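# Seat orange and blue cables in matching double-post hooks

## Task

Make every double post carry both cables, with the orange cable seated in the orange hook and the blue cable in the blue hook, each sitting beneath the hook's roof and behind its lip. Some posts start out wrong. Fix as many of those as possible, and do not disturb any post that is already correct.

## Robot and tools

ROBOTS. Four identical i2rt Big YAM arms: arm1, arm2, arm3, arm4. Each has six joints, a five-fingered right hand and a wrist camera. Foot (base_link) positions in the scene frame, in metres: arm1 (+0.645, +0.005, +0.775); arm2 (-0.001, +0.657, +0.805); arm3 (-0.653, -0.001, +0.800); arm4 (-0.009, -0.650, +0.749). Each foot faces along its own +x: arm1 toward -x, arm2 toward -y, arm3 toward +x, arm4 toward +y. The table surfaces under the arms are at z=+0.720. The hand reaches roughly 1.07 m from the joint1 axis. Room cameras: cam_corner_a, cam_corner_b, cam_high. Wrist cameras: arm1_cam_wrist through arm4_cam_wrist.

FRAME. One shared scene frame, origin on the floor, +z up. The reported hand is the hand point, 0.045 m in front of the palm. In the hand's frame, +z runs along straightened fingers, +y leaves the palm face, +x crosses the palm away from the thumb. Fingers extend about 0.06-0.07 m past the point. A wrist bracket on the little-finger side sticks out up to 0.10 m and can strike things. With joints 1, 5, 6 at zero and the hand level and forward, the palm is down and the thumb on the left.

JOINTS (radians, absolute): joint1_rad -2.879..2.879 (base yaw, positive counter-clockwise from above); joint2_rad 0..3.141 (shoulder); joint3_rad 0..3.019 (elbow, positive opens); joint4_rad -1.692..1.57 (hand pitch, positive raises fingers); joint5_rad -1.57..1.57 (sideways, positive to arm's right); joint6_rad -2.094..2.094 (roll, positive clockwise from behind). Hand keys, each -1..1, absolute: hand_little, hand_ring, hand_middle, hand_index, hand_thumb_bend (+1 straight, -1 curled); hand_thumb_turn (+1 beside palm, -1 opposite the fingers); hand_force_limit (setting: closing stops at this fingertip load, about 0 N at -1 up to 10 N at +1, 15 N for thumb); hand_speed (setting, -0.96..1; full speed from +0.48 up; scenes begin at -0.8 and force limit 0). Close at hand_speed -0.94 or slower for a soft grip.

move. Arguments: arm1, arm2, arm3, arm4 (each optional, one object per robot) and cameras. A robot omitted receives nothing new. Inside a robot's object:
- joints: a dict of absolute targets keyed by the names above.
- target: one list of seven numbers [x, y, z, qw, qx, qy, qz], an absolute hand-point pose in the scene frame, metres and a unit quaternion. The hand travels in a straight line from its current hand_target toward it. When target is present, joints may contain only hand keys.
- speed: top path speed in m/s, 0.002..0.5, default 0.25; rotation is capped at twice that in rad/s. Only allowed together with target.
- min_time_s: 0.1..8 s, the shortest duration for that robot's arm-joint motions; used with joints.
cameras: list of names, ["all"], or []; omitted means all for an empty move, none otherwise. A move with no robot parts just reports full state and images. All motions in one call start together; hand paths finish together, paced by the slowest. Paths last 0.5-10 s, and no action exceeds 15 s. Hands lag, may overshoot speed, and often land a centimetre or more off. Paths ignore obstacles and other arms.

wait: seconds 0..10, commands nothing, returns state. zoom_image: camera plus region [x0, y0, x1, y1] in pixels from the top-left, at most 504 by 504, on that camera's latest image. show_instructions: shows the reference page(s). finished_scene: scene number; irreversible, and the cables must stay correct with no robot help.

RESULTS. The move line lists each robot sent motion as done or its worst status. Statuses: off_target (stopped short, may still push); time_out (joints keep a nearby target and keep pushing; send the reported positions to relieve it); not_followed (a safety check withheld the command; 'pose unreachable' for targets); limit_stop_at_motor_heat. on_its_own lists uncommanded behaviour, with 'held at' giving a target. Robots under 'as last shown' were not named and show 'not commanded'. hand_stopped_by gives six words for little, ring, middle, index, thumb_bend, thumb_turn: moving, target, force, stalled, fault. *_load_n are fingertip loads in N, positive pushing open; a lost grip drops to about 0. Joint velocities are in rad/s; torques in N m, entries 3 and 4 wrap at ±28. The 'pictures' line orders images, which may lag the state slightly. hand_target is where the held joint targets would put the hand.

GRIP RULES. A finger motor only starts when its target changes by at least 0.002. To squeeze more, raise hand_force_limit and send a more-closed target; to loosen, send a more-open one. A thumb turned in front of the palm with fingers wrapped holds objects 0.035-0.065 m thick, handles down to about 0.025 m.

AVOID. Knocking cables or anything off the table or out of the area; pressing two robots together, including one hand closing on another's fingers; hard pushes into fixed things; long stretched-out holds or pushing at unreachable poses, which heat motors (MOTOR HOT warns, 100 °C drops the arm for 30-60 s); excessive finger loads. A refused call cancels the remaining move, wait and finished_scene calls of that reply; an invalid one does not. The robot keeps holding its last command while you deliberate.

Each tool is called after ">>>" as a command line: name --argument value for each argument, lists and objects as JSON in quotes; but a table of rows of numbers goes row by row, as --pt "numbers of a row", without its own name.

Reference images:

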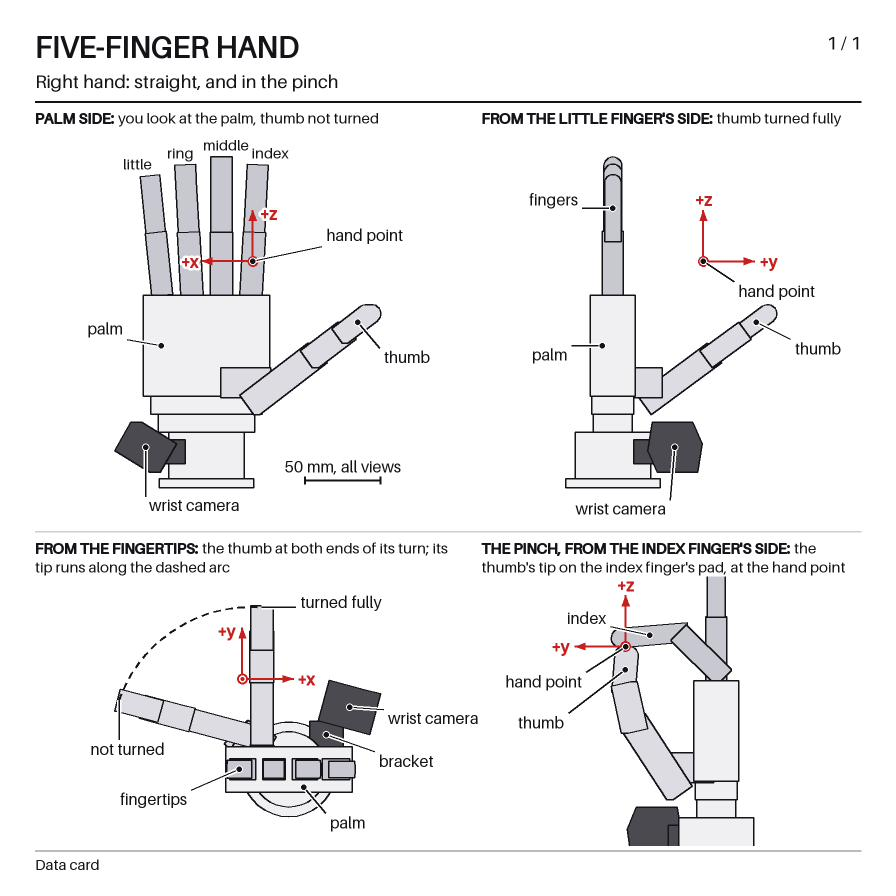

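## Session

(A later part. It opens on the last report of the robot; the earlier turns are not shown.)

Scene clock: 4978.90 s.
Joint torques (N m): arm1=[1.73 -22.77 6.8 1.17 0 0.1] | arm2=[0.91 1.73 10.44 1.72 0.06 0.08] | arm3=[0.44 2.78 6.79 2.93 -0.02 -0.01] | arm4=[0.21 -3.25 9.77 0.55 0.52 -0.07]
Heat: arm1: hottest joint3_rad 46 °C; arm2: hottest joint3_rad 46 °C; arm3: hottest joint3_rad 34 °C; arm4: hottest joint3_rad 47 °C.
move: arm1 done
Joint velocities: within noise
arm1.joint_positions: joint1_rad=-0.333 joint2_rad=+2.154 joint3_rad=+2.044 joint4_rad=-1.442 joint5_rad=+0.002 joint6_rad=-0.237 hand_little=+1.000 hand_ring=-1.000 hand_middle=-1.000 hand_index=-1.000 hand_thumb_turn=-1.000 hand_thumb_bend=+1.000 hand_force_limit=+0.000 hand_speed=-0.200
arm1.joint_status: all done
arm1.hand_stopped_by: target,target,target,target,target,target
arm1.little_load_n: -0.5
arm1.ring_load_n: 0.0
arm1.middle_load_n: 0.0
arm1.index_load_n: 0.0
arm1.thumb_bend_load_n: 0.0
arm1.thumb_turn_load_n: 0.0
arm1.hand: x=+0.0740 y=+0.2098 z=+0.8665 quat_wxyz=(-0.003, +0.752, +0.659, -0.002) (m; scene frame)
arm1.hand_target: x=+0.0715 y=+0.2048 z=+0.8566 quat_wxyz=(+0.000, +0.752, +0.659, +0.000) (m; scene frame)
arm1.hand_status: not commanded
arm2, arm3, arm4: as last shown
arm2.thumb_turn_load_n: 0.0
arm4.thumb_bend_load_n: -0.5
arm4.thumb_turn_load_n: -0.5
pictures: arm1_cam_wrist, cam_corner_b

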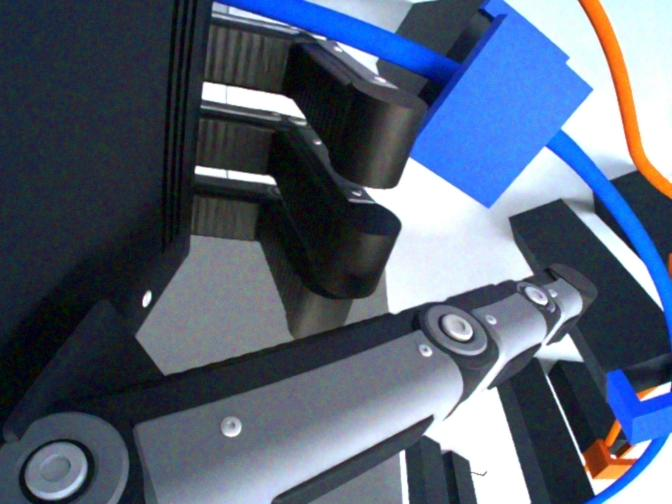

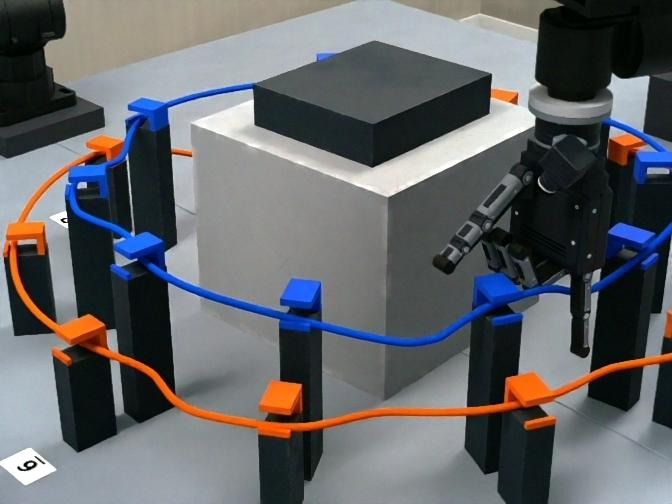

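>>> move --arm1 '{"target": [0.0745, 0.2100, 0.995, 0, 0.752, 0.659, 0], "speed": 0.1}' --cameras '["cam_corner_b", "arm1_cam_wrist", "cam_high", "cam_corner_a"]'

>>> zoom_image --camera "cam_corner_b" --region '[470, 240, 590, 360]'

>>> zoom_image --camera "arm1_cam_wrist" --region '[300, 0, 660, 240]'

Scene clock: 4990.80 s.
Joint torques (N m): arm1=[1.08 -24.29 10.04 0.5 -0.08 0.01] | arm2=[0.5 1.96 10.62 1.78 0.06 0.08] | arm3=[0.62 3.14 6.63 2.84 0.01 -0.02] | arm4=[0.26 -3.43 9.87 0.57 0.53 -0.06]
Heat: arm1: hottest joint3_rad 46 °C; arm2: hottest joint3_rad 46 °C; arm3: hottest joint3_rad 34 °C; arm4: hottest joint3_rad 47 °C.
move: arm1 off_target
Joint velocities: within noise
arm1.joint_positions: joint1_rad=-0.333 joint2_rad=+2.114 joint3_rad=+2.271 joint4_rad=-1.688 joint5_rad=+0.002 joint6_rad=-0.237 hand_little=+1.000 hand_ring=-1.000 hand_middle=-1.000 hand_index=-1.000 hand_thumb_turn=-1.000 hand_thumb_bend=+1.000 hand_force_limit=+0.000 hand_speed=-0.200
arm1.joint_status: not commanded
arm1.hand_stopped_by: target,target,target,target,target,target
arm1.little_load_n: 0.0
arm1.ring_load_n: 0.0
arm1.middle_load_n: 0.5
arm1.index_load_n: 0.0
arm1.thumb_bend_load_n: 0.0
arm1.thumb_turn_load_n: 0.0
arm1.hand: x=+0.0804 y=+0.2076 z=+0.9776 quat_wxyz=(-0.013, +0.752, +0.659, -0.007) (m; scene frame)
arm1.hand_target: x=+0.0755 y=+0.2096 z=+0.9944 quat_wxyz=(-0.029, +0.752, +0.658, -0.016) (m; scene frame)
arm1.hand_status: off_target (0.019 m and 1.7 deg from the pose sent, 0.129 m and 0.5 deg at the start; a joint's target at an end of its range on 30 of 63 steps)
arm2, arm3, arm4: as last shown
arm4.thumb_bend_load_n: 0.0
pictures: arm1_cam_wrist, cam_corner_a, cam_corner_b, cam_high

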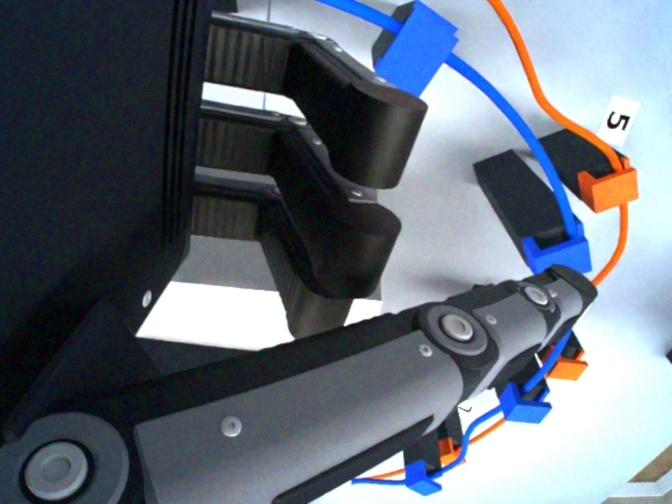

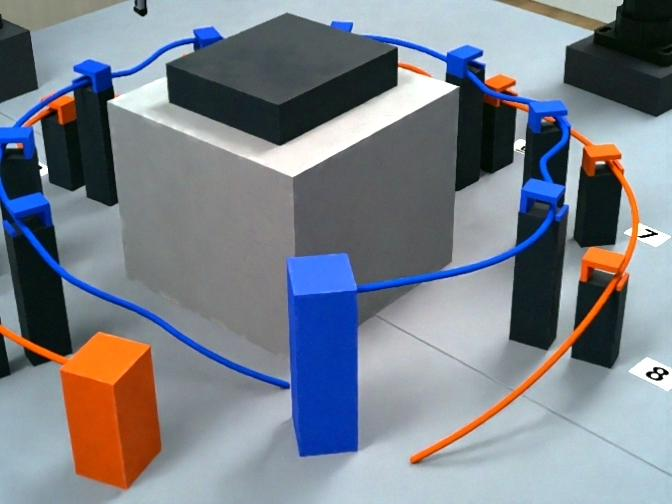

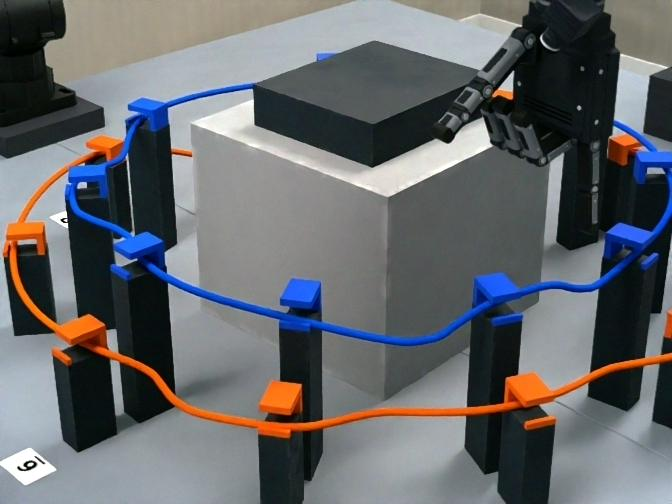

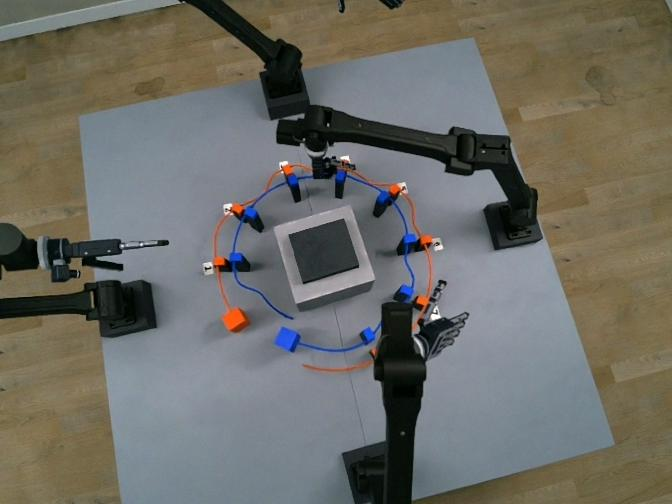

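Scaled by 4.200.

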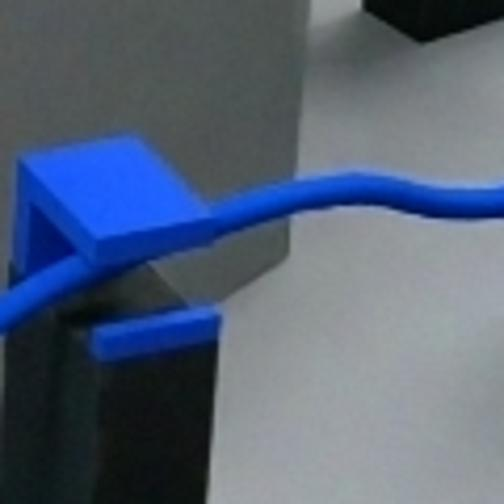

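Scaled by 1.400 from the camera's 672x504 image, which has a finer 960x720 frame.

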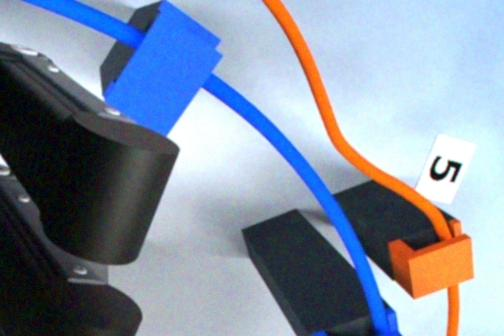

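>>> zoom_image --camera "cam_corner_b" --region '[480, 265, 530, 325]'

>>> zoom_image --camera "cam_corner_b" --region '[0, 90, 180, 390]'

>>> zoom_image --camera "cam_corner_b" --region '[240, 240, 672, 470]'

>>> zoom_image --camera "cam_corner_a" --region '[430, 20, 670, 300]'

>>> zoom_image --camera "cam_corner_a" --region '[0, 20, 240, 260]'

Scaled by 8.400.

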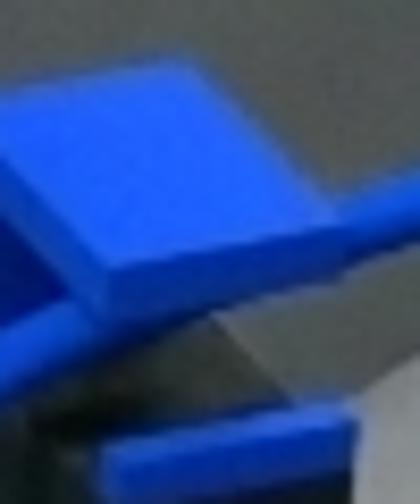

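Scaled by 1.680.

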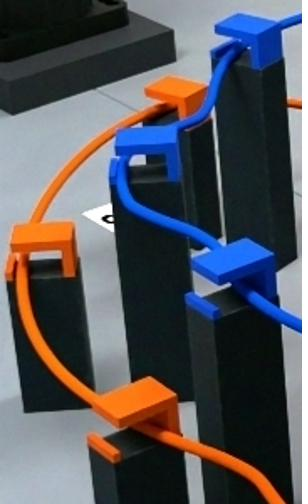

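Scaled by 1.167.

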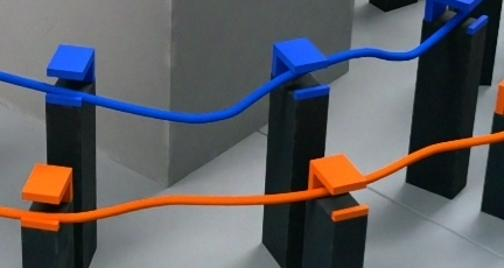

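Scaled by 1.800.

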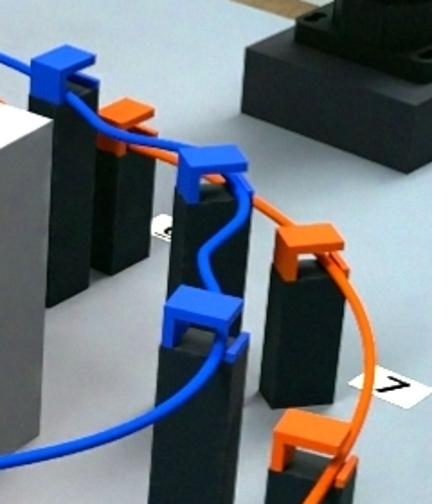

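Scaled by 2.100.

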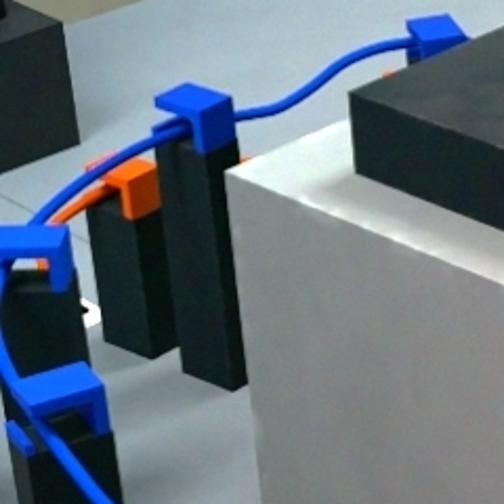

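>>> finished_scene --scene 1

The scene is finished: the task was done.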